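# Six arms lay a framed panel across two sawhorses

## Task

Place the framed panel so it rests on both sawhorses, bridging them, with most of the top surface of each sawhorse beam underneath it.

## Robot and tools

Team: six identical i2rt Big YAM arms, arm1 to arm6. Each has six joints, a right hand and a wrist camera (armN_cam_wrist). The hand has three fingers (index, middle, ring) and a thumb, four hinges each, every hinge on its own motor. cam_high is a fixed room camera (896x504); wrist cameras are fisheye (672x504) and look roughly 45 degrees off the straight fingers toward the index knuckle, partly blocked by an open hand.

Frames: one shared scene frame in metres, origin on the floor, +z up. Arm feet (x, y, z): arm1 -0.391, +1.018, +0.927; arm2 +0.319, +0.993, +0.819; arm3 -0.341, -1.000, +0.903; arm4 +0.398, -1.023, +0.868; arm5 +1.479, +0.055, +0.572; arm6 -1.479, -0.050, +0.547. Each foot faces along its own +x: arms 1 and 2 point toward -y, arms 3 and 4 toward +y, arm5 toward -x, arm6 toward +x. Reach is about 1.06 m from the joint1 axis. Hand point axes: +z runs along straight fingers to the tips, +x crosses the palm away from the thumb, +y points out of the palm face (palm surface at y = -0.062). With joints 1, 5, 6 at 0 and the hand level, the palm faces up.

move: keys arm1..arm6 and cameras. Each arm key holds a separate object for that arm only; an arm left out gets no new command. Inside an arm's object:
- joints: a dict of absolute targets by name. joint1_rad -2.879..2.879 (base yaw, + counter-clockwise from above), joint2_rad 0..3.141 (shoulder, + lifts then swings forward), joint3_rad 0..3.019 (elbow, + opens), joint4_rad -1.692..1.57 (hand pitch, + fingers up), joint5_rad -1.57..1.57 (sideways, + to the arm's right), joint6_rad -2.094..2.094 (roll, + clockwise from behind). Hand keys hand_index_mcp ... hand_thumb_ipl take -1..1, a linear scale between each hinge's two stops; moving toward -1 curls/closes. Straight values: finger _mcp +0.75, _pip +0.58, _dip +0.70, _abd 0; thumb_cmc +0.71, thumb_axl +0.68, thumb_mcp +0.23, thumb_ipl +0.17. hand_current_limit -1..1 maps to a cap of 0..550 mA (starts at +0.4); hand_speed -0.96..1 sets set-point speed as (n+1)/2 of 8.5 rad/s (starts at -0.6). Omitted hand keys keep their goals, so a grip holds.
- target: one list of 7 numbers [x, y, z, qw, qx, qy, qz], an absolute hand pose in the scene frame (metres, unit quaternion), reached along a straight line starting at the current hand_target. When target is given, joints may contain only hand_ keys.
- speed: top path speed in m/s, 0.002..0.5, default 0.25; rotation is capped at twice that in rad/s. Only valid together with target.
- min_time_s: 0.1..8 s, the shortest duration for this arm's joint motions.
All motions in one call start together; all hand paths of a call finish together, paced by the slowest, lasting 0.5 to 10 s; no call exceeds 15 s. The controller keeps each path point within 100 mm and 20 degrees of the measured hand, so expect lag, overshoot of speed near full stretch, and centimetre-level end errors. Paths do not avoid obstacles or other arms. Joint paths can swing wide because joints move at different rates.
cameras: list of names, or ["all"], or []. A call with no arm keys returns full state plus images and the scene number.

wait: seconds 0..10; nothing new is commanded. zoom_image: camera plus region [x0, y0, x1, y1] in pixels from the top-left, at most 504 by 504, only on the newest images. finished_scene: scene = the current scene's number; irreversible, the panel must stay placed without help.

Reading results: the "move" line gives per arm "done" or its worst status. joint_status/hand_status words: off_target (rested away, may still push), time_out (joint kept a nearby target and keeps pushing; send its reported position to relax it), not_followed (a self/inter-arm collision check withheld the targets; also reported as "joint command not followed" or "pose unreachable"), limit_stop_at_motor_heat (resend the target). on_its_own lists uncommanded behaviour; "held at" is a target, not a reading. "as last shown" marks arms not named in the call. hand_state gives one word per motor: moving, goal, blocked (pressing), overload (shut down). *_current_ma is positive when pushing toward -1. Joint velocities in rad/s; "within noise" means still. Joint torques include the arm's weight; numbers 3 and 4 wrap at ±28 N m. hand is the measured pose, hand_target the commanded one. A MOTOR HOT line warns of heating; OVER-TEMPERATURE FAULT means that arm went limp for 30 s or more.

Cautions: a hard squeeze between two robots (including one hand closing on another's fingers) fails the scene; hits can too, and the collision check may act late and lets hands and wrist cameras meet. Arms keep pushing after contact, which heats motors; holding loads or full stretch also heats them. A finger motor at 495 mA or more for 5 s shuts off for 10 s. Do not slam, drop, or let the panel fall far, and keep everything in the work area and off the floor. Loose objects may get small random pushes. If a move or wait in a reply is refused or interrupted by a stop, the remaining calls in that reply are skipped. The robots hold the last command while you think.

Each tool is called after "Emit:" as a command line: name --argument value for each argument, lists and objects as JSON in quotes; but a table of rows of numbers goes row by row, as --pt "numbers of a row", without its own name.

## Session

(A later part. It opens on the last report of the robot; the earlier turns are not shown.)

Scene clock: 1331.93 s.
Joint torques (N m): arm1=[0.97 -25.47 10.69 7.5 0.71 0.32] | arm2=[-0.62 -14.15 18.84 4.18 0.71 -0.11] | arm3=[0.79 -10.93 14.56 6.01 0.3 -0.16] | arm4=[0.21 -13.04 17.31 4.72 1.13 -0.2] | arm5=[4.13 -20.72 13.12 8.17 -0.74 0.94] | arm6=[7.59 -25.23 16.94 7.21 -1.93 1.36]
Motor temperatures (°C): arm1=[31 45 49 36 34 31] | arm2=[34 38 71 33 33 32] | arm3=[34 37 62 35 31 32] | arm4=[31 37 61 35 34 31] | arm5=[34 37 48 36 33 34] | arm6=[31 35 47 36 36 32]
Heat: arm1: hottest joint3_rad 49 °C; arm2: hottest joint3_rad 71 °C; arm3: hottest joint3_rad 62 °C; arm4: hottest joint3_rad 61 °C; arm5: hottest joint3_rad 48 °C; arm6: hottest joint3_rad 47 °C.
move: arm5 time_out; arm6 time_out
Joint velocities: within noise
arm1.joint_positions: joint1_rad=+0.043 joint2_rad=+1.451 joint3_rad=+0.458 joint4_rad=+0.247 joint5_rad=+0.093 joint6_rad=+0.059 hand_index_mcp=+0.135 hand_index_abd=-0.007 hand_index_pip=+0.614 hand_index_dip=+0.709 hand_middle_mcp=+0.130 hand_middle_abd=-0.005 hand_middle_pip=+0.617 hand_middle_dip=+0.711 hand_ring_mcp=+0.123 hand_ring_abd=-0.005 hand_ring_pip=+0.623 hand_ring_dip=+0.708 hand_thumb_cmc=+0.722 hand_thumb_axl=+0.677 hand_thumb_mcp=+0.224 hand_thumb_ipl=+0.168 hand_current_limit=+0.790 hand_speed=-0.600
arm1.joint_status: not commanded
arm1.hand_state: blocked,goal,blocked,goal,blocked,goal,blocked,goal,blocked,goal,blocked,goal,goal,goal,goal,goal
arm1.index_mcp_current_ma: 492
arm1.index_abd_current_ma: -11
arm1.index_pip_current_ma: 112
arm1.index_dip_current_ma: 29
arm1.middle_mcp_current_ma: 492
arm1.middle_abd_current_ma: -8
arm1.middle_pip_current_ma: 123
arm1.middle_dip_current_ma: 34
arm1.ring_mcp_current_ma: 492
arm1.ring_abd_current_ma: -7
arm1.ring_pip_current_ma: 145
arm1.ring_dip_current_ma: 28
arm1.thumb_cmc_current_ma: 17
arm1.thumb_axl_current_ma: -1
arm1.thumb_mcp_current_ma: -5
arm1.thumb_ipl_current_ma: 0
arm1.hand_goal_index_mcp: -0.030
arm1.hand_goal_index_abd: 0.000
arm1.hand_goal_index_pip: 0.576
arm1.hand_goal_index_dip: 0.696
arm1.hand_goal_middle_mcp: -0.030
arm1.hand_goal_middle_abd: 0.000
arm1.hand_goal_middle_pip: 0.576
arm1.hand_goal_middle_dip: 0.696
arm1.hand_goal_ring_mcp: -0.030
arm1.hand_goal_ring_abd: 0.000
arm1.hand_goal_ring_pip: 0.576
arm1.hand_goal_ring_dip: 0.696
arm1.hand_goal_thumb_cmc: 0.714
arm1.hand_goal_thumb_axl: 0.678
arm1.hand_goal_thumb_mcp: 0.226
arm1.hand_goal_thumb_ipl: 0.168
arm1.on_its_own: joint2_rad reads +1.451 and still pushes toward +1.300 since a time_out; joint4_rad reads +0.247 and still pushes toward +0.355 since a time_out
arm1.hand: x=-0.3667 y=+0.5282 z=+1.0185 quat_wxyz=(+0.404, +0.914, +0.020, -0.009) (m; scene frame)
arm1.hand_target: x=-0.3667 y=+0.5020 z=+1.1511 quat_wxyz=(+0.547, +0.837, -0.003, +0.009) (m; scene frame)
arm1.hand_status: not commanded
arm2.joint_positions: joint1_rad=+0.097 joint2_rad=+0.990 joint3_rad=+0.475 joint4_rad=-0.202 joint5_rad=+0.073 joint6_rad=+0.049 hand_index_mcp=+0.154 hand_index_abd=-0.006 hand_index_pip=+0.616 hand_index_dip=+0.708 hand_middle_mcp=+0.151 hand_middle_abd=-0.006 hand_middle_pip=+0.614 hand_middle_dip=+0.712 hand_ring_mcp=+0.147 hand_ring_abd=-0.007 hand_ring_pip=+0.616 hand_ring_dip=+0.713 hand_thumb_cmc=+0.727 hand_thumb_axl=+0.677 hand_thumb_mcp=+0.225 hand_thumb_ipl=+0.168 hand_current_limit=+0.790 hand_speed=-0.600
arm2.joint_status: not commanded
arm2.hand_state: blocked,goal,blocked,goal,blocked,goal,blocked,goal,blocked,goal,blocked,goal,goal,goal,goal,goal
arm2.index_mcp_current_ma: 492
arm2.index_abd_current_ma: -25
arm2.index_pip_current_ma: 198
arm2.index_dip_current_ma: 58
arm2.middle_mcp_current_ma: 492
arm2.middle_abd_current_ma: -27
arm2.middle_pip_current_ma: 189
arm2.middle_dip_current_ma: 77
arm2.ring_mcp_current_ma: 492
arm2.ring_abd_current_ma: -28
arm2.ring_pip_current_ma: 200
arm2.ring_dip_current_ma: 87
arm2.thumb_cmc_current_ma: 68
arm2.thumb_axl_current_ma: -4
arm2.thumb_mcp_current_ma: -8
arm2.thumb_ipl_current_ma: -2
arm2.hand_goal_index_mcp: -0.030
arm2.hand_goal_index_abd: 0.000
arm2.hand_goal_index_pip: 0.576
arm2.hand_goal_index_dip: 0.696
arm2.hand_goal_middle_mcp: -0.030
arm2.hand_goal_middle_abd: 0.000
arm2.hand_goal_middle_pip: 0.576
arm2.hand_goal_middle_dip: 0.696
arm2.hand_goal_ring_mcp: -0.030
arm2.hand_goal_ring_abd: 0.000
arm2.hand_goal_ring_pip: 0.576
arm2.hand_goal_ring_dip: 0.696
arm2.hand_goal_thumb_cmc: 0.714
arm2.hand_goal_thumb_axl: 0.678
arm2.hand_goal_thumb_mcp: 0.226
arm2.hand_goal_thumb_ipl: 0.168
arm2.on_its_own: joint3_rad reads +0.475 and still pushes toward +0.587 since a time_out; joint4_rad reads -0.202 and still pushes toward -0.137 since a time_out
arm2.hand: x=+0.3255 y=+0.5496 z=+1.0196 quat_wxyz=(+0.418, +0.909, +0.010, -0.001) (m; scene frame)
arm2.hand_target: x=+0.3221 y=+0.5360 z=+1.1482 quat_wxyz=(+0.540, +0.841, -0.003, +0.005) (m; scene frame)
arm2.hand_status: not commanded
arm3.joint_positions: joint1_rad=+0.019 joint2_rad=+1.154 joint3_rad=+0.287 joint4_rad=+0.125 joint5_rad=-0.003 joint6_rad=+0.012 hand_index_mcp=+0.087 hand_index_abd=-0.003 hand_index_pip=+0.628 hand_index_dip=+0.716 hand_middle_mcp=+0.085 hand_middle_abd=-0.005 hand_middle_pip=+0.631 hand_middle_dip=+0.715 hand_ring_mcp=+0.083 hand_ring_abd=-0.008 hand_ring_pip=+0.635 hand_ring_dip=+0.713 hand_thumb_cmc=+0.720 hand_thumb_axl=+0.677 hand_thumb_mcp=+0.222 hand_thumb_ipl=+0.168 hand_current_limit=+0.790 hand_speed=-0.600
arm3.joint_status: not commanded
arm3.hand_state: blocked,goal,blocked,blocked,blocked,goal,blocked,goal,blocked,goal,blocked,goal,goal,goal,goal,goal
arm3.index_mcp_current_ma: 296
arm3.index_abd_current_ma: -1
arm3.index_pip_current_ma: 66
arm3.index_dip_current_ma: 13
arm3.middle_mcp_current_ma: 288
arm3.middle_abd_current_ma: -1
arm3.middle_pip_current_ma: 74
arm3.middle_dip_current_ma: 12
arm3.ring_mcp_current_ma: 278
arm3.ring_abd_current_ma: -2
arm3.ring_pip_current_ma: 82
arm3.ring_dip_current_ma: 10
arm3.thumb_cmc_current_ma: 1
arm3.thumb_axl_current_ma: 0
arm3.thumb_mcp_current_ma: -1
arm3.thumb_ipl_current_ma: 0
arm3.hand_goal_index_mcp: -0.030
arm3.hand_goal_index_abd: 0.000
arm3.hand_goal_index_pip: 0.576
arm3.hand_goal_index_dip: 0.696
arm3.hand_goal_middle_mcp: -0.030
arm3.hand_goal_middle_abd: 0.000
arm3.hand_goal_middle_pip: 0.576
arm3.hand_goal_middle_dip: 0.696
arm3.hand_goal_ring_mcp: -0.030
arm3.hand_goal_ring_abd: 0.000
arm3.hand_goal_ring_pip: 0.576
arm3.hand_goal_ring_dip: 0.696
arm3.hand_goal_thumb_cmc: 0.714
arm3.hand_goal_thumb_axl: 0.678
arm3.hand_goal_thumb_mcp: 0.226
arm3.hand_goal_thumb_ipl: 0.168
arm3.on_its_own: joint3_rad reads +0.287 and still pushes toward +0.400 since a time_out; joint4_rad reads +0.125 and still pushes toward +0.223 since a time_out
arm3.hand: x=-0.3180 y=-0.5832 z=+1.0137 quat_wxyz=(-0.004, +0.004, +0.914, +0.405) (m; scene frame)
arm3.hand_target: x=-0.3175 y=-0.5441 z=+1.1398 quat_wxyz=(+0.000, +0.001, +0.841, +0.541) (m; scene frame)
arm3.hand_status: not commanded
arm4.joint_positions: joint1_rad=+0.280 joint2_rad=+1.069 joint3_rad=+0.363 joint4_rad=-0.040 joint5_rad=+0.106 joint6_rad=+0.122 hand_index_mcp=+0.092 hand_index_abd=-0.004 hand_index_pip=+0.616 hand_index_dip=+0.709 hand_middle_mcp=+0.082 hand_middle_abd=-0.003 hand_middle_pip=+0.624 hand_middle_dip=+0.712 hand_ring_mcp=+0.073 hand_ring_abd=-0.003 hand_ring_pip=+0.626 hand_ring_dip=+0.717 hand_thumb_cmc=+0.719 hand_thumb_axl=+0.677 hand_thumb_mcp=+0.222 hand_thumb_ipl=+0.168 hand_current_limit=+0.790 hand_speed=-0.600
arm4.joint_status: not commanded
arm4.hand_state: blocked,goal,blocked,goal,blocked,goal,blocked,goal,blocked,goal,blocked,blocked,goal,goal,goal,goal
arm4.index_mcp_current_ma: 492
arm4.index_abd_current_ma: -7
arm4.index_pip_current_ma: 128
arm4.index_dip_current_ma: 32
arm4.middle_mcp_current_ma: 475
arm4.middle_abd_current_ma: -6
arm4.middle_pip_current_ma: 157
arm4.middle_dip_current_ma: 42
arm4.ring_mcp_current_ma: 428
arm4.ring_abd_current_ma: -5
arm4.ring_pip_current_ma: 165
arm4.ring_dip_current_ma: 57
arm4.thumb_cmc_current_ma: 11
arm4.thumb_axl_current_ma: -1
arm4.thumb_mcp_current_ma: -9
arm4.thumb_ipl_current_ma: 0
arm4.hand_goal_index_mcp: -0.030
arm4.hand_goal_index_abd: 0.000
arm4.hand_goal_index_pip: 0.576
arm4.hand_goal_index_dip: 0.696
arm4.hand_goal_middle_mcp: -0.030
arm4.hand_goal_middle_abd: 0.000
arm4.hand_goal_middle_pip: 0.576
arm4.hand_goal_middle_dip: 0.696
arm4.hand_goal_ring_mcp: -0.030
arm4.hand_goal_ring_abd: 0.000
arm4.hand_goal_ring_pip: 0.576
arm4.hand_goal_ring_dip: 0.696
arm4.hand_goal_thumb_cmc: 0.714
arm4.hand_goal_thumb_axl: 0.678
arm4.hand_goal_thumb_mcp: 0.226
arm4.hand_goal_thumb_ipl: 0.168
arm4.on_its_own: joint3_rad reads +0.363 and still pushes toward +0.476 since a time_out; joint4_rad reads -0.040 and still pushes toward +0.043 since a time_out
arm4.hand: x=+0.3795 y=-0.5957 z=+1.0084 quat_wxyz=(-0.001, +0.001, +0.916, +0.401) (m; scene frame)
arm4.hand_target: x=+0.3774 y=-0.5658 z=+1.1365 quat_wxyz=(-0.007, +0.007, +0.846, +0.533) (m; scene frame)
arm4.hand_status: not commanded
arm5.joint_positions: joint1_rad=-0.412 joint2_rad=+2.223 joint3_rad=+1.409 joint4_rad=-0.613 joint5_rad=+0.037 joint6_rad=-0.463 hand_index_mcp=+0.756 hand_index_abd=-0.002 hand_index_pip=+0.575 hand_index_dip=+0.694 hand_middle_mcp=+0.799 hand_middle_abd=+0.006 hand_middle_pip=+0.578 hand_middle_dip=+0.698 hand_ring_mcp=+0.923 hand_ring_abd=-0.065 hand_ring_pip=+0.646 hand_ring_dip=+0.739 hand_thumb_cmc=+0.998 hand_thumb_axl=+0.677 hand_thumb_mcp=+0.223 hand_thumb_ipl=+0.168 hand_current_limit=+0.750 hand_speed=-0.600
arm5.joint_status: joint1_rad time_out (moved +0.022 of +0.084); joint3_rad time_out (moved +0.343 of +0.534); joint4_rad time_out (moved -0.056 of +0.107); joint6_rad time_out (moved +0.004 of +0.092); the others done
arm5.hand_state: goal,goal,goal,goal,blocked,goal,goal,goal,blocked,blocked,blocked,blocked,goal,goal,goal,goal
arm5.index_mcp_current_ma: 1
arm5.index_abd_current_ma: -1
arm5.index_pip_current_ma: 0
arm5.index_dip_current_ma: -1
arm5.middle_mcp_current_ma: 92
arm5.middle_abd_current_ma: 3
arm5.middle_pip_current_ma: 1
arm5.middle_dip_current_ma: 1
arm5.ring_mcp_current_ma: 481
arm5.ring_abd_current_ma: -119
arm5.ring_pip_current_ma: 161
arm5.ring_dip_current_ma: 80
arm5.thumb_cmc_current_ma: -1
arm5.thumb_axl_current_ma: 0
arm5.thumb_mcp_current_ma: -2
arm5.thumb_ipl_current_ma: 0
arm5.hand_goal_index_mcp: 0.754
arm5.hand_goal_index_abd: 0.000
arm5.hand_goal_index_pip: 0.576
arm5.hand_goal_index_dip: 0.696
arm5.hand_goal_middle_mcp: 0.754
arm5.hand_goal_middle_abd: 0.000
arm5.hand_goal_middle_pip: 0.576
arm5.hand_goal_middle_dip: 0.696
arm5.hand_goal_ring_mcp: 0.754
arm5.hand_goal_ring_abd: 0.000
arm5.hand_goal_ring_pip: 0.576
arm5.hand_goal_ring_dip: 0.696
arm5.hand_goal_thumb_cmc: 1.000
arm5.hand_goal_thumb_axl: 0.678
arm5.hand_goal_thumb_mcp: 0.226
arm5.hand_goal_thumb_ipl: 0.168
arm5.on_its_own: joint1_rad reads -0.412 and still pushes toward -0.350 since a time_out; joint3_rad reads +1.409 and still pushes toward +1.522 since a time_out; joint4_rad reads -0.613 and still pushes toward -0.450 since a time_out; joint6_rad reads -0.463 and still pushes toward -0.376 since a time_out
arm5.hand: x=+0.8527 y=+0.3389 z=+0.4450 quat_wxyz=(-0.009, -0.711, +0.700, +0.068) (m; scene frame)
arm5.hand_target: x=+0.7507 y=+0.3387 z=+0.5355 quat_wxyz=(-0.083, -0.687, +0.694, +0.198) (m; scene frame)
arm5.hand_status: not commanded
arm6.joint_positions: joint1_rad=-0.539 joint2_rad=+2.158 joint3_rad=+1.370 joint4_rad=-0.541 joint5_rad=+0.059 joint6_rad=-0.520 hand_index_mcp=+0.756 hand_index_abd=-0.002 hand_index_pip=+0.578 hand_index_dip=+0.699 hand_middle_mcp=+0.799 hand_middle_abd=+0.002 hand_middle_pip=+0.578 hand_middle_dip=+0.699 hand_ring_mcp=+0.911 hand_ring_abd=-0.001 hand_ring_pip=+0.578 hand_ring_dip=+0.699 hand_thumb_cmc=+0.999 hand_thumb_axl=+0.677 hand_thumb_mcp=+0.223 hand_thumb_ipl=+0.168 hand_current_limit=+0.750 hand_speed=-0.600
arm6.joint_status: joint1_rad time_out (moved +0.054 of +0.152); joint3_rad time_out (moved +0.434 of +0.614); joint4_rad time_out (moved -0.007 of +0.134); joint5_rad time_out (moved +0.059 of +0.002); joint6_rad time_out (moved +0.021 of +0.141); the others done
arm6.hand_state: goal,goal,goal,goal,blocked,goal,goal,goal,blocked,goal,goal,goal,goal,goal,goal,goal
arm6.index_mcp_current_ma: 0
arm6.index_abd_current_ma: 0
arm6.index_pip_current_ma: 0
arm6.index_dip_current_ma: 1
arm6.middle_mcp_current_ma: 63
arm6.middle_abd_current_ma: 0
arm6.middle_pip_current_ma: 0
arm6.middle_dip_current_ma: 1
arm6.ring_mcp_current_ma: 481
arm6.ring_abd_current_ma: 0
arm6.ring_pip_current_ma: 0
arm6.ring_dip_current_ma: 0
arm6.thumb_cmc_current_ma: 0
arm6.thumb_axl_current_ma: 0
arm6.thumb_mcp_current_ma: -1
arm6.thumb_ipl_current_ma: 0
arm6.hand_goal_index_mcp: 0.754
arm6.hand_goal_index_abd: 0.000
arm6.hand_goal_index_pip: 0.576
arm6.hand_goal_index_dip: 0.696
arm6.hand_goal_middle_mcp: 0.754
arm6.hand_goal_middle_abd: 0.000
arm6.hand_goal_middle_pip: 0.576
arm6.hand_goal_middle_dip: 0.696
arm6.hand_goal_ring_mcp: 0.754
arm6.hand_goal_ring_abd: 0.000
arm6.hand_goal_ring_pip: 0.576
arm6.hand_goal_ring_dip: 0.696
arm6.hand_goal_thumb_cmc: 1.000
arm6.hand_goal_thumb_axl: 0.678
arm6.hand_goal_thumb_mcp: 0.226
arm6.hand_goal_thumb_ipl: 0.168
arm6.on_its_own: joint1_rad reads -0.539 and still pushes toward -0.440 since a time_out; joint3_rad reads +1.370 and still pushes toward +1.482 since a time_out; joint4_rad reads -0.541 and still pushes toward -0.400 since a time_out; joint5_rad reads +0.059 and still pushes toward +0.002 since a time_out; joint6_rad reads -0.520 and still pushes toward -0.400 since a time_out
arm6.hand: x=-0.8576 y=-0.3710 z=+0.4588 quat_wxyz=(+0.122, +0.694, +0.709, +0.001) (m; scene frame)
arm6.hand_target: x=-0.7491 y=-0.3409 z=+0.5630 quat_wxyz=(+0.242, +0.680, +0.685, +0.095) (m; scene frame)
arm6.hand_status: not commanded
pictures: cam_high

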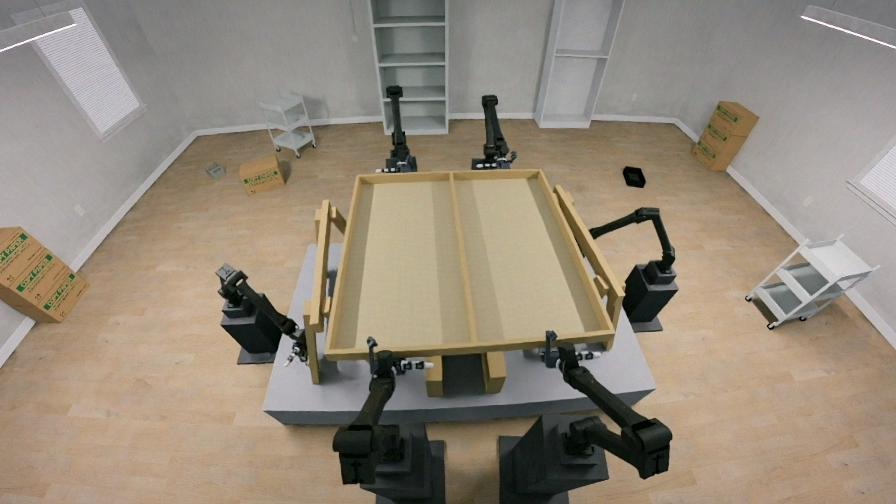

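Emit:
move --arm5 '{"joints": {"joint1_rad": -0.43, "joint2_rad": 2.049, "joint3_rad": 0.995, "joint4_rad": -0.518, "joint5_rad": 0.015, "joint6_rad": -0.45}, "min_time_s": 1.5}' --arm6 '{"joints": {"joint1_rad": -0.56, "joint2_rad": 1.982, "joint3_rad": 0.989, "joint4_rad": -0.558, "joint5_rad": 0.002, "joint6_rad": -0.52}, "min_time_s": 1.5}' --cameras '[]'

Emit:
move --arm5 '{"joints": {"joint1_rad": 0.84, "joint6_rad": 0.82}, "min_time_s": 2.5}' --arm6 '{"joints": {"joint1_rad": 0.76, "joint6_rad": 0.80}, "min_time_s": 2.5}' --cameras '["cam_high"]'

Scene clock: 1364.53 s.
Joint torques (N m): arm1=[0.97 -25.47 10.7 7.5 0.71 0.33] | arm2=[-0.62 -14.33 18.82 4.22 0.7 -0.1] | arm3=[0.97 -10.87 14.52 5.93 0.32 -0.17] | arm4=[0.15 -13.1 17.29 4.7 1.13 -0.2] | arm5=[-1.14 -14.8 2.37 -0.4 0.08 -0.01] | arm6=[-1.32 -17.85 5.03 -0.2 0.06 -0.16]
Motor temperatures (°C): arm1=[31 45 49 36 34 31] | arm2=[34 38 71 33 33 32] | arm3=[34 37 63 35 31 32] | arm4=[31 37 62 35 34 31] | arm5=[35 39 51 37 33 34] | arm6=[32 36 51 37 40 33]
Heat: arm1: hottest joint3_rad 49 °C; arm2: hottest joint3_rad 71 °C; arm3: hottest joint3_rad 63 °C; arm4: hottest joint3_rad 62 °C; arm5: hottest joint3_rad 51 °C; arm6: hottest joint3_rad 51 °C.
move: arm5 done; arm6 done
Joint velocities: within noise
arm1, arm2, arm3, arm4: as last shown
arm1.on_its_own: joint2_rad reads +1.451 and still pushes toward +1.300 since a time_out; joint4_rad reads +0.247 and still pushes toward +0.355 since a time_out
arm2.on_its_own: joint3_rad reads +0.475 and still pushes toward +0.587 since a time_out; joint4_rad reads -0.202 and still pushes toward -0.137 since a time_out
arm3.on_its_own: joint3_rad reads +0.287 and still pushes toward +0.400 since a time_out; joint4_rad reads +0.125 and still pushes toward +0.223 since a time_out
arm4.on_its_own: joint3_rad reads +0.363 and still pushes toward +0.476 since a time_out; joint4_rad reads -0.040 and still pushes toward +0.043 since a time_out
arm5.joint_positions: joint1_rad=-0.422 joint2_rad=+2.049 joint3_rad=+1.014 joint4_rad=-0.501 joint5_rad=+0.014 joint6_rad=-0.430 hand_index_mcp=+0.756 hand_index_abd=-0.002 hand_index_pip=+0.575 hand_index_dip=+0.694 hand_middle_mcp=+0.755 hand_middle_abd=+0.002 hand_middle_pip=+0.578 hand_middle_dip=+0.698 hand_ring_mcp=+0.719 hand_ring_abd=+0.009 hand_ring_pip=+0.553 hand_ring_dip=+0.683 hand_thumb_cmc=+1.000 hand_thumb_axl=+0.677 hand_thumb_mcp=+0.223 hand_thumb_ipl=+0.168 hand_current_limit=+0.750 hand_speed=-0.600
arm5.joint_status: all done
arm5.hand_state: goal,goal,goal,goal,goal,goal,goal,goal,blocked,goal,blocked,goal,goal,goal,goal,goal
arm5.index_mcp_current_ma: 1
arm5.index_abd_current_ma: -1
arm5.index_pip_current_ma: 0
arm5.index_dip_current_ma: -1
arm5.middle_mcp_current_ma: 1
arm5.middle_abd_current_ma: 1
arm5.middle_pip_current_ma: 1
arm5.middle_dip_current_ma: 1
arm5.ring_mcp_current_ma: -63
arm5.ring_abd_current_ma: 6
arm5.ring_pip_current_ma: -31
arm5.ring_dip_current_ma: -14
arm5.thumb_cmc_current_ma: 0
arm5.thumb_axl_current_ma: 0
arm5.thumb_mcp_current_ma: -2
arm5.thumb_ipl_current_ma: 0
arm5.hand_goal_index_mcp: 0.754
arm5.hand_goal_index_abd: 0.000
arm5.hand_goal_index_pip: 0.576
arm5.hand_goal_index_dip: 0.696
arm5.hand_goal_middle_mcp: 0.754
arm5.hand_goal_middle_abd: 0.000
arm5.hand_goal_middle_pip: 0.576
arm5.hand_goal_middle_dip: 0.696
arm5.hand_goal_ring_mcp: 0.754
arm5.hand_goal_ring_abd: 0.000
arm5.hand_goal_ring_pip: 0.576
arm5.hand_goal_ring_dip: 0.696
arm5.hand_goal_thumb_cmc: 1.000
arm5.hand_goal_thumb_axl: 0.678
arm5.hand_goal_thumb_mcp: 0.226
arm5.hand_goal_thumb_ipl: 0.168
arm5.hand: x=+0.9830 y=+0.2817 z=+0.4291 quat_wxyz=(-0.002, -0.699, +0.715, +0.013) (m; scene frame)
arm5.hand_target: x=+0.9978 y=+0.2771 z=+0.4225 quat_wxyz=(+0.004, -0.703, +0.711, -0.004) (m; scene frame)
arm5.hand_status: not commanded
arm6.joint_positions: joint1_rad=-0.552 joint2_rad=+1.990 joint3_rad=+0.992 joint4_rad=-0.549 joint5_rad=+0.003 joint6_rad=-0.507 hand_index_mcp=+0.755 hand_index_abd=-0.002 hand_index_pip=+0.578 hand_index_dip=+0.699 hand_middle_mcp=+0.755 hand_middle_abd=+0.002 hand_middle_pip=+0.578 hand_middle_dip=+0.699 hand_ring_mcp=+0.749 hand_ring_abd=+0.003 hand_ring_pip=+0.573 hand_ring_dip=+0.694 hand_thumb_cmc=+1.000 hand_thumb_axl=+0.677 hand_thumb_mcp=+0.223 hand_thumb_ipl=+0.168 hand_current_limit=+0.750 hand_speed=-0.600
arm6.joint_status: all done
arm6.hand_state: goal,goal,goal,goal,goal,goal,goal,goal,goal,goal,goal,goal,goal,goal,goal,goal
arm6.index_mcp_current_ma: 0
arm6.index_abd_current_ma: 0
arm6.index_pip_current_ma: 0
arm6.index_dip_current_ma: 1
arm6.middle_mcp_current_ma: 0
arm6.middle_abd_current_ma: 0
arm6.middle_pip_current_ma: 0
arm6.middle_dip_current_ma: 1
arm6.ring_mcp_current_ma: -2
arm6.ring_abd_current_ma: 1
arm6.ring_pip_current_ma: -1
arm6.ring_dip_current_ma: 0
arm6.thumb_cmc_current_ma: 0
arm6.thumb_axl_current_ma: 0
arm6.thumb_mcp_current_ma: -1
arm6.thumb_ipl_current_ma: 0
arm6.hand_goal_index_mcp: 0.754
arm6.hand_goal_index_abd: 0.000
arm6.hand_goal_index_pip: 0.576
arm6.hand_goal_index_dip: 0.696
arm6.hand_goal_middle_mcp: 0.754
arm6.hand_goal_middle_abd: 0.000
arm6.hand_goal_middle_pip: 0.576
arm6.hand_goal_middle_dip: 0.696
arm6.hand_goal_ring_mcp: 0.754
arm6.hand_goal_ring_abd: 0.000
arm6.hand_goal_ring_pip: 0.576
arm6.hand_goal_ring_dip: 0.696
arm6.hand_goal_thumb_cmc: 1.000
arm6.hand_goal_thumb_axl: 0.678
arm6.hand_goal_thumb_mcp: 0.226
arm6.hand_goal_thumb_ipl: 0.168
arm6.hand: x=-1.0009 y=-0.2926 z=+0.4257 quat_wxyz=(+0.010, +0.707, +0.707, -0.002) (m; scene frame)
arm6.hand_target: x=-1.0041 y=-0.2944 z=+0.4281 quat_wxyz=(+0.008, +0.705, +0.709, -0.003) (m; scene frame)
arm6.hand_status: not commanded
pictures: none
No camera images: "cameras" was empty.

Scene clock: 1367.83 s.
Joint torques (N m): arm1=[0.97 -25.41 10.7 7.51 0.71 0.33] | arm2=[-0.38 -14.21 18.8 4.01 0.73 -0.11] | arm3=[0.62 -10.87 14.53 5.98 0.33 -0.15] | arm4=[0.15 -13.1 17.29 4.68 1.13 -0.19] | arm5=[-0.79 -14.33 3.23 -0.12 0.1 0.29] | arm6=[-0.97 -17.26 5.29 -0.16 0.14 0.12]
Motor temperatures (°C): arm1=[31 45 49 36 34 31] | arm2=[34 38 71 33 33 32] | arm3=[34 37 63 35 31 32] | arm4=[31 37 62 35 34 31] | arm5=[35 39 50 36 33 34] | arm6=[32 36 50 36 40 32]
Heat: arm1: hottest joint3_rad 49 °C; arm2: hottest joint3_rad 71 °C; arm3: hottest joint3_rad 63 °C; arm4: hottest joint3_rad 62 °C; arm5: hottest joint3_rad 50 °C; arm6: hottest joint3_rad 50 °C.
move: arm5 done; arm6 done
Joint velocities: arm1=[0.005 -0.044 -0.007 0.002 -0.081 -0.022] | arm2=[within noise] | arm3=[within noise] | arm4=[within noise] | arm5=[within noise] | arm6=[within noise]
arm1, arm2, arm3, arm4: as last shown
arm1.on_its_own: joint2_rad reads +1.451 and still pushes toward +1.300 since a time_out; joint4_rad reads +0.247 and still pushes toward +0.355 since a time_out
arm2.on_its_own: joint3_rad reads +0.475 and still pushes toward +0.587 since a time_out; joint4_rad reads -0.202 and still pushes toward -0.137 since a time_out
arm3.on_its_own: joint3_rad reads +0.287 and still pushes toward +0.400 since a time_out; joint4_rad reads +0.125 and still pushes toward +0.223 since a time_out
arm4.on_its_own: joint3_rad reads +0.363 and still pushes toward +0.476 since a time_out; joint4_rad reads -0.040 and still pushes toward +0.043 since a time_out
arm5.joint_positions: joint1_rad=+0.843 joint2_rad=+2.047 joint3_rad=+1.001 joint4_rad=-0.510 joint5_rad=+0.014 joint6_rad=+0.806 hand_index_mcp=+0.755 hand_index_abd=-0.002 hand_index_pip=+0.575 hand_index_dip=+0.694 hand_middle_mcp=+0.755 hand_middle_abd=+0.002 hand_middle_pip=+0.578 hand_middle_dip=+0.698 hand_ring_mcp=+0.755 hand_ring_abd=+0.002 hand_ring_pip=+0.578 hand_ring_dip=+0.696 hand_thumb_cmc=+1.000 hand_thumb_axl=+0.677 hand_thumb_mcp=+0.223 hand_thumb_ipl=+0.168 hand_current_limit=+0.750 hand_speed=-0.600
arm5.joint_status: all done
arm5.hand_state: goal,goal,goal,goal,goal,goal,goal,goal,goal,goal,goal,goal,goal,goal,goal,goal
arm5.index_mcp_current_ma: 0
arm5.index_abd_current_ma: -1
arm5.index_pip_current_ma: 0
arm5.index_dip_current_ma: -1
arm5.middle_mcp_current_ma: 0
arm5.middle_abd_current_ma: 1
arm5.middle_pip_current_ma: 1
arm5.middle_dip_current_ma: 1
arm5.ring_mcp_current_ma: 0
arm5.ring_abd_current_ma: 1
arm5.ring_pip_current_ma: 1
arm5.ring_dip_current_ma: 0
arm5.thumb_cmc_current_ma: 0
arm5.thumb_axl_current_ma: 0
arm5.thumb_mcp_current_ma: -2
arm5.thumb_ipl_current_ma: 0
arm5.hand_goal_index_mcp: 0.754
arm5.hand_goal_index_abd: 0.000
arm5.hand_goal_index_pip: 0.576
arm5.hand_goal_index_dip: 0.696
arm5.hand_goal_middle_mcp: 0.754
arm5.hand_goal_middle_abd: 0.000
arm5.hand_goal_middle_pip: 0.576
arm5.hand_goal_middle_dip: 0.696
arm5.hand_goal_ring_mcp: 0.754
arm5.hand_goal_ring_abd: 0.000
arm5.hand_goal_ring_pip: 0.576
arm5.hand_goal_ring_dip: 0.696
arm5.hand_goal_thumb_cmc: 1.000
arm5.hand_goal_thumb_axl: 0.678
arm5.hand_goal_thumb_mcp: 0.226
arm5.hand_goal_thumb_ipl: 0.168
arm5.hand: x=+1.0823 y=-0.2500 z=+0.4335 quat_wxyz=(-0.011, -0.709, +0.705, +0.001) (m; scene frame)
arm5.hand_target: x=+1.0854 y=-0.2432 z=+0.4311 quat_wxyz=(-0.003, -0.703, +0.711, +0.001) (m; scene frame)
arm5.hand_status: not commanded
arm6.joint_positions: joint1_rad=+0.767 joint2_rad=+1.985 joint3_rad=+0.988 joint4_rad=-0.553 joint5_rad=+0.002 joint6_rad=+0.787 hand_index_mcp=+0.754 hand_index_abd=-0.002 hand_index_pip=+0.578 hand_index_dip=+0.699 hand_middle_mcp=+0.754 hand_middle_abd=+0.001 hand_middle_pip=+0.578 hand_middle_dip=+0.699 hand_ring_mcp=+0.751 hand_ring_abd=+0.003 hand_ring_pip=+0.573 hand_ring_dip=+0.694 hand_thumb_cmc=+1.000 hand_thumb_axl=+0.677 hand_thumb_mcp=+0.223 hand_thumb_ipl=+0.168 hand_current_limit=+0.750 hand_speed=-0.600
arm6.joint_status: all done
arm6.hand_state: goal,goal,goal,goal,goal,goal,goal,goal,goal,goal,goal,goal,goal,goal,goal,goal
arm6.index_mcp_current_ma: 0
arm6.index_abd_current_ma: 0
arm6.index_pip_current_ma: 0
arm6.index_dip_current_ma: 1
arm6.middle_mcp_current_ma: 0
arm6.middle_abd_current_ma: 0
arm6.middle_pip_current_ma: 0
arm6.middle_dip_current_ma: 1
arm6.ring_mcp_current_ma: -1
arm6.ring_abd_current_ma: 0
arm6.ring_pip_current_ma: -1
arm6.ring_dip_current_ma: 0
arm6.thumb_cmc_current_ma: 0
arm6.thumb_axl_current_ma: 0
arm6.thumb_mcp_current_ma: -1
arm6.thumb_ipl_current_ma: 0
arm6.hand_goal_index_mcp: 0.754
arm6.hand_goal_index_abd: 0.000
arm6.hand_goal_index_pip: 0.576
arm6.hand_goal_index_dip: 0.696
arm6.hand_goal_middle_mcp: 0.754
arm6.hand_goal_middle_abd: 0.000
arm6.hand_goal_middle_pip: 0.576
arm6.hand_goal_middle_dip: 0.696
arm6.hand_goal_ring_mcp: 0.754
arm6.hand_goal_ring_abd: 0.000
arm6.hand_goal_ring_pip: 0.576
arm6.hand_goal_ring_dip: 0.696
arm6.hand_goal_thumb_cmc: 1.000
arm6.hand_goal_thumb_axl: 0.678
arm6.hand_goal_thumb_mcp: 0.226
arm6.hand_goal_thumb_ipl: 0.168
arm6.hand: x=-1.0851 y=+0.2546 z=+0.4250 quat_wxyz=(-0.001, +0.698, +0.716, +0.007) (m; scene frame)
arm6.hand_target: x=-1.0832 y=+0.2506 z=+0.4263 quat_wxyz=(-0.001, +0.705, +0.709, +0.006) (m; scene frame)
arm6.hand_status: not commanded
pictures: cam_high

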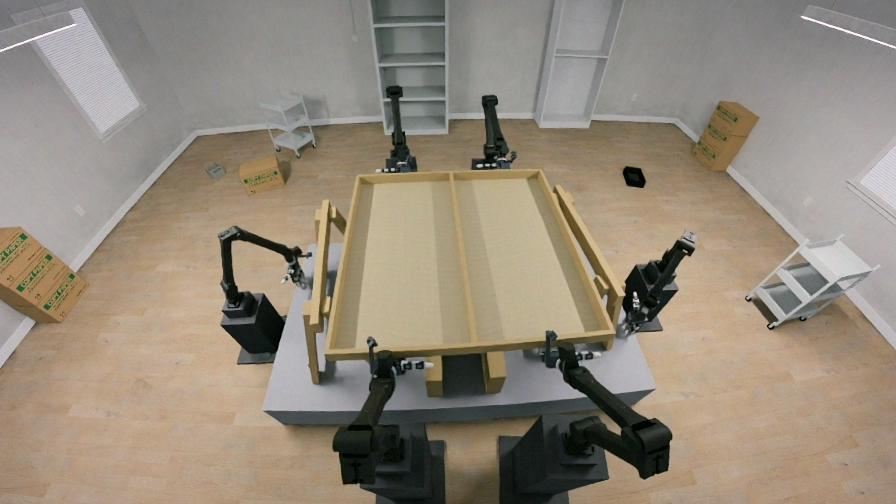

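Emit:
move --arm5 '{"joints": {"joint1_rad": 0.56, "joint2_rad": 2.34, "joint3_rad": 1.85, "joint4_rad": -0.6, "joint5_rad": 0.015, "joint6_rad": 0.54}, "min_time_s": 3.5}' --arm6 '{"joints": {"joint1_rad": 0.52, "joint2_rad": 2.24, "joint3_rad": 1.7, "joint4_rad": -0.5, "joint5_rad": 0.002, "joint6_rad": 0.57}, "min_time_s": 3.5}' --cameras '["cam_high"]'

Scene clock: 1377.83 s.
Joint torques (N m): arm1=[0.97 -25.41 10.71 7.5 0.69 0.33] | arm2=[-0.38 -14.21 18.91 4.21 0.71 -0.13] | arm3=[0.67 -10.93 14.49 6 0.27 -0.15] | arm4=[0.15 -12.92 17.33 4.72 1.1 -0.19] | arm5=[-9.76 -22.65 14.23 3.58 1.22 0.4] | arm6=[-10.29 -23.53 17.44 7.25 2.17 -0.87]
Motor temperatures (°C): arm1=[31 45 49 36 34 31] | arm2=[34 38 72 33 33 32] | arm3=[34 37 63 35 31 32] | arm4=[31 37 62 35 34 31] | arm5=[35 39 50 36 33 34] | arm6=[32 36 50 36 40 32]
Heat: arm1: hottest joint3_rad 49 °C; arm2: hottest joint3_rad 72 °C; arm3: hottest joint3_rad 63 °C; arm4: hottest joint3_rad 62 °C; arm5: hottest joint3_rad 50 °C; arm6: hottest joint3_rad 50 °C.
move: arm5 time_out; arm6 time_out
Joint velocities: within noise
arm1, arm2, arm3, arm4: as last shown
arm1.joint_positions: joint1_rad=+0.043 joint2_rad=+1.451 joint3_rad=+0.458 joint4_rad=+0.247 joint5_rad=+0.094 joint6_rad=+0.059 hand_index_mcp=+0.137 hand_index_abd=-0.007 hand_index_pip=+0.614 hand_index_dip=+0.709 hand_middle_mcp=+0.130 hand_middle_abd=-0.005 hand_middle_pip=+0.617 hand_middle_dip=+0.711 hand_ring_mcp=+0.123 hand_ring_abd=-0.005 hand_ring_pip=+0.623 hand_ring_dip=+0.708 hand_thumb_cmc=+0.722 hand_thumb_axl=+0.677 hand_thumb_mcp=+0.224 hand_thumb_ipl=+0.168 hand_current_limit=+0.790 hand_speed=-0.600
arm1.ring_pip_current_ma: 146
arm1.on_its_own: joint2_rad reads +1.451 and still pushes toward +1.300 since a time_out; joint4_rad reads +0.247 and still pushes toward +0.355 since a time_out
arm1.hand: x=-0.3667 y=+0.5282 z=+1.0187 quat_wxyz=(+0.405, +0.914, +0.020, -0.009) (m; scene frame)
arm1.hand_target: x=-0.3667 y=+0.5020 z=+1.1510 quat_wxyz=(+0.547, +0.837, -0.003, +0.009) (m; scene frame)
arm2.joint_positions: joint1_rad=+0.097 joint2_rad=+0.987 joint3_rad=+0.475 joint4_rad=-0.202 joint5_rad=+0.073 joint6_rad=+0.049 hand_index_mcp=+0.156 hand_index_abd=-0.006 hand_index_pip=+0.616 hand_index_dip=+0.708 hand_middle_mcp=+0.152 hand_middle_abd=-0.006 hand_middle_pip=+0.614 hand_middle_dip=+0.712 hand_ring_mcp=+0.149 hand_ring_abd=-0.007 hand_ring_pip=+0.617 hand_ring_dip=+0.714 hand_thumb_cmc=+0.727 hand_thumb_axl=+0.677 hand_thumb_mcp=+0.225 hand_thumb_ipl=+0.168 hand_current_limit=+0.790 hand_speed=-0.600
arm2.middle_pip_current_ma: 190
arm2.middle_dip_current_ma: 81
arm2.ring_pip_current_ma: 203
arm2.ring_dip_current_ma: 88
arm2.on_its_own: joint3_rad reads +0.475 and still pushes toward +0.587 since a time_out; joint4_rad reads -0.202 and still pushes toward -0.137 since a time_out
arm2.hand: x=+0.3255 y=+0.5498 z=+1.0207 quat_wxyz=(+0.419, +0.908, +0.010, -0.001) (m; scene frame)
arm2.hand_target: x=+0.3221 y=+0.5360 z=+1.1483 quat_wxyz=(+0.540, +0.841, -0.003, +0.005) (m; scene frame)
arm3.joint_positions: joint1_rad=+0.019 joint2_rad=+1.154 joint3_rad=+0.287 joint4_rad=+0.124 joint5_rad=-0.002 joint6_rad=+0.012 hand_index_mcp=+0.087 hand_index_abd=-0.003 hand_index_pip=+0.628 hand_index_dip=+0.716 hand_middle_mcp=+0.085 hand_middle_abd=-0.005 hand_middle_pip=+0.631 hand_middle_dip=+0.715 hand_ring_mcp=+0.083 hand_ring_abd=-0.008 hand_ring_pip=+0.635 hand_ring_dip=+0.714 hand_thumb_cmc=+0.720 hand_thumb_axl=+0.677 hand_thumb_mcp=+0.222 hand_thumb_ipl=+0.168 hand_current_limit=+0.790 hand_speed=-0.600
arm3.index_abd_current_ma: 0
arm3.middle_mcp_current_ma: 289
arm3.on_its_own: joint3_rad reads +0.287 and still pushes toward +0.400 since a time_out; joint4_rad reads +0.124 and still pushes toward +0.223 since a time_out
arm3.hand: x=-0.3179 y=-0.5832 z=+1.0137 quat_wxyz=(-0.004, +0.004, +0.914, +0.405) (m; scene frame)
arm4.joint_positions: joint1_rad=+0.280 joint2_rad=+1.067 joint3_rad=+0.363 joint4_rad=-0.040 joint5_rad=+0.107 joint6_rad=+0.121 hand_index_mcp=+0.092 hand_index_abd=-0.004 hand_index_pip=+0.618 hand_index_dip=+0.709 hand_middle_mcp=+0.082 hand_middle_abd=-0.003 hand_middle_pip=+0.625 hand_middle_dip=+0.712 hand_ring_mcp=+0.074 hand_ring_abd=-0.003 hand_ring_pip=+0.626 hand_ring_dip=+0.717 hand_thumb_cmc=+0.719 hand_thumb_axl=+0.677 hand_thumb_mcp=+0.222 hand_thumb_ipl=+0.168 hand_current_limit=+0.790 hand_speed=-0.600
arm4.index_pip_current_ma: 133
arm4.middle_mcp_current_ma: 479
arm4.middle_pip_current_ma: 161
arm4.middle_dip_current_ma: 43
arm4.ring_mcp_current_ma: 433
arm4.ring_pip_current_ma: 167
arm4.ring_dip_current_ma: 59
arm4.on_its_own: joint3_rad reads +0.363 and still pushes toward +0.476 since a time_out; joint4_rad reads -0.040 and still pushes toward +0.043 since a time_out
arm4.hand: x=+0.3795 y=-0.5958 z=+1.0093 quat_wxyz=(+0.000, +0.001, +0.915, +0.402) (m; scene frame)
arm5.joint_positions: joint1_rad=+0.684 joint2_rad=+2.353 joint3_rad=+1.717 joint4_rad=-0.657 joint5_rad=-0.016 joint6_rad=+0.512 hand_index_mcp=+0.827 hand_index_abd=+0.000 hand_index_pip=+0.570 hand_index_dip=+0.694 hand_middle_mcp=+0.790 hand_middle_abd=+0.017 hand_middle_pip=+0.597 hand_middle_dip=+0.706 hand_ring_mcp=+0.753 hand_ring_abd=+0.002 hand_ring_pip=+0.577 hand_ring_dip=+0.696 hand_thumb_cmc=+0.999 hand_thumb_axl=+0.677 hand_thumb_mcp=+0.223 hand_thumb_ipl=+0.168 hand_current_limit=+0.750 hand_speed=-0.600
arm5.joint_status: joint1_rad time_out (moved -0.159 of -0.283); joint3_rad time_out (moved +0.716 of +0.849); joint4_rad time_out (moved -0.147 of -0.090); joint5_rad time_out (moved -0.030 of +0.001); the others done
arm5.hand_state: blocked,goal,goal,goal,blocked,goal,blocked,goal,goal,goal,goal,goal,goal,goal,goal,goal
arm5.index_mcp_current_ma: 190
arm5.index_abd_current_ma: 0
arm5.index_pip_current_ma: -4
arm5.index_dip_current_ma: -1
arm5.middle_mcp_current_ma: 67
arm5.middle_abd_current_ma: 16
arm5.middle_pip_current_ma: 27
arm5.middle_dip_current_ma: 9
arm5.ring_mcp_current_ma: 0
arm5.ring_abd_current_ma: 1
arm5.ring_pip_current_ma: 1
arm5.ring_dip_current_ma: 0
arm5.thumb_cmc_current_ma: 0
arm5.thumb_axl_current_ma: 0
arm5.thumb_mcp_current_ma: -2
arm5.thumb_ipl_current_ma: 0
arm5.hand_goal_index_mcp: 0.754
arm5.hand_goal_index_abd: 0.000
arm5.hand_goal_index_pip: 0.576
arm5.hand_goal_index_dip: 0.696
arm5.hand_goal_middle_mcp: 0.754
arm5.hand_goal_middle_abd: 0.000
arm5.hand_goal_middle_pip: 0.576
arm5.hand_goal_middle_dip: 0.696
arm5.hand_goal_ring_mcp: 0.754
arm5.hand_goal_ring_abd: 0.000
arm5.hand_goal_ring_pip: 0.576
arm5.hand_goal_ring_dip: 0.696
arm5.hand_goal_thumb_cmc: 1.000
arm5.hand_goal_thumb_axl: 0.678
arm5.hand_goal_thumb_mcp: 0.226
arm5.hand_goal_thumb_ipl: 0.168
arm5.on_its_own: joint1_rad reads +0.684 and still pushes toward +0.560 since a time_out; joint3_rad reads +1.717 and still pushes toward +1.829 since a time_out; joint4_rad reads -0.657 and still pushes toward -0.600 since a time_out; joint5_rad reads -0.016 and still pushes toward +0.015 since a time_out
arm5.hand: x=+0.8296 y=-0.3691 z=+0.4774 quat_wxyz=(-0.141, -0.748, +0.649, +0.014) (m; scene frame)
arm5.hand_target: x=+0.7277 y=-0.3080 z=+0.5483 quat_wxyz=(-0.222, -0.682, +0.695, +0.058) (m; scene frame)
arm5.hand_status: not commanded
arm6.joint_positions: joint1_rad=+0.639 joint2_rad=+2.239 joint3_rad=+1.553 joint4_rad=-0.644 joint5_rad=-0.057 joint6_rad=+0.643 hand_index_mcp=+0.935 hand_index_abd=+0.005 hand_index_pip=+0.572 hand_index_dip=+0.699 hand_middle_mcp=+0.842 hand_middle_abd=+0.049 hand_middle_pip=+0.630 hand_middle_dip=+0.722 hand_ring_mcp=+0.752 hand_ring_abd=+0.002 hand_ring_pip=+0.574 hand_ring_dip=+0.694 hand_thumb_cmc=+1.000 hand_thumb_axl=+0.677 hand_thumb_mcp=+0.222 hand_thumb_ipl=+0.168 hand_current_limit=+0.750 hand_speed=-0.600
arm6.joint_status: joint1_rad time_out (moved -0.128 of -0.247); joint3_rad time_out (moved +0.565 of +0.712); joint4_rad time_out (moved -0.091 of +0.053); joint5_rad time_out (moved -0.059 of +0.000); joint6_rad time_out (moved -0.144 of -0.217); the others done
arm6.hand_state: blocked,goal,goal,goal,blocked,blocked,blocked,blocked,goal,goal,goal,goal,goal,goal,goal,goal
arm6.index_mcp_current_ma: 481
arm6.index_abd_current_ma: 1
arm6.index_pip_current_ma: -1
arm6.index_dip_current_ma: 1
arm6.middle_mcp_current_ma: 197
arm6.middle_abd_current_ma: 53
arm6.middle_pip_current_ma: 78
arm6.middle_dip_current_ma: 24
arm6.ring_mcp_current_ma: 0
arm6.ring_abd_current_ma: 0
arm6.ring_pip_current_ma: 0
arm6.ring_dip_current_ma: 0
arm6.thumb_cmc_current_ma: 0
arm6.thumb_axl_current_ma: 0
arm6.thumb_mcp_current_ma: -1
arm6.thumb_ipl_current_ma: 0
arm6.hand_goal_index_mcp: 0.754
arm6.hand_goal_index_abd: 0.000
arm6.hand_goal_index_pip: 0.576
arm6.hand_goal_index_dip: 0.696
arm6.hand_goal_middle_mcp: 0.754
arm6.hand_goal_middle_abd: 0.000
arm6.hand_goal_middle_pip: 0.576
arm6.hand_goal_middle_dip: 0.696
arm6.hand_goal_ring_mcp: 0.754
arm6.hand_goal_ring_abd: 0.000
arm6.hand_goal_ring_pip: 0.576
arm6.hand_goal_ring_dip: 0.696
arm6.hand_goal_thumb_cmc: 1.000
arm6.hand_goal_thumb_axl: 0.678
arm6.hand_goal_thumb_mcp: 0.226
arm6.hand_goal_thumb_ipl: 0.168
arm6.on_its_own: joint1_rad reads +0.639 and still pushes toward +0.520 since a time_out; joint3_rad reads +1.553 and still pushes toward +1.666 since a time_out; joint4_rad reads -0.644 and still pushes toward -0.500 since a time_out; joint5_rad reads -0.057 and still pushes toward +0.002 since a time_out; joint6_rad reads +0.643 and still pushes toward +0.570 since a time_out
arm6.hand: x=-0.8857 y=+0.3577 z=+0.4529 quat_wxyz=(-0.015, +0.685, +0.719, +0.119) (m; scene frame)
arm6.hand_target: x=-0.7677 y=+0.3236 z=+0.5281 quat_wxyz=(+0.052, +0.688, +0.685, +0.236) (m; scene frame)
arm6.hand_status: not commanded
pictures: cam_high

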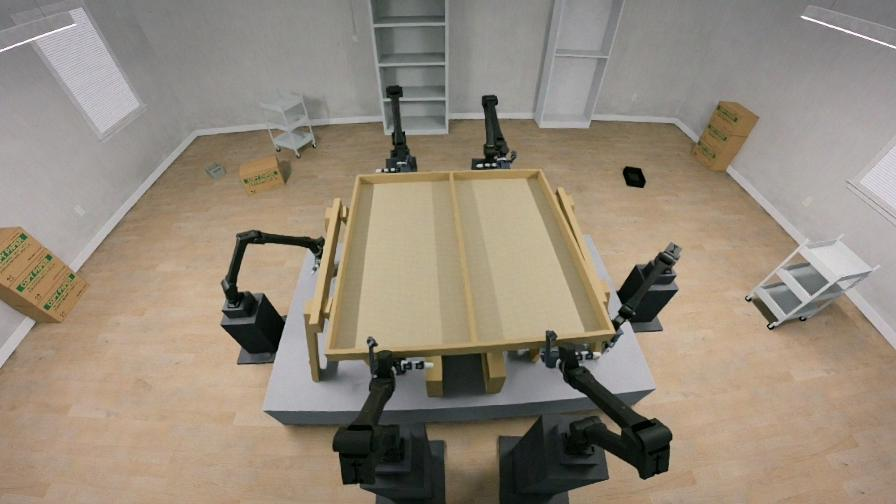

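Emit:
zoom_image --camera "cam_high" --region '[520, 160, 700, 400]'

Emit:
zoom_image --camera "cam_high" --region '[220, 180, 400, 400]'

Scaled by 2.100 from the camera's 896x504 image, which has a finer 1280x720 frame.

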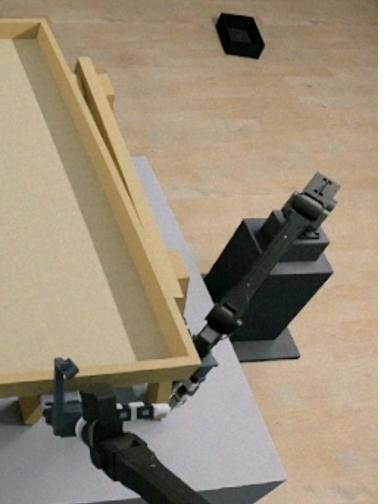

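Scaled by 2.291 from the camera's 896x504 image, which has a finer 1280x720 frame.

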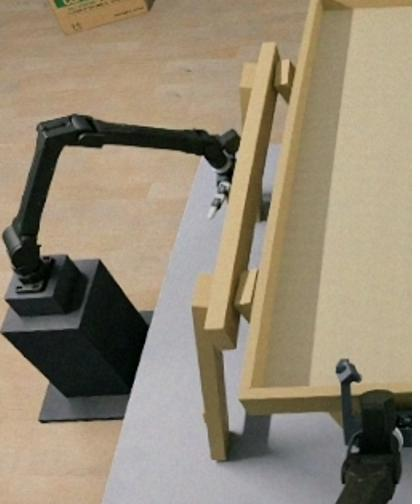

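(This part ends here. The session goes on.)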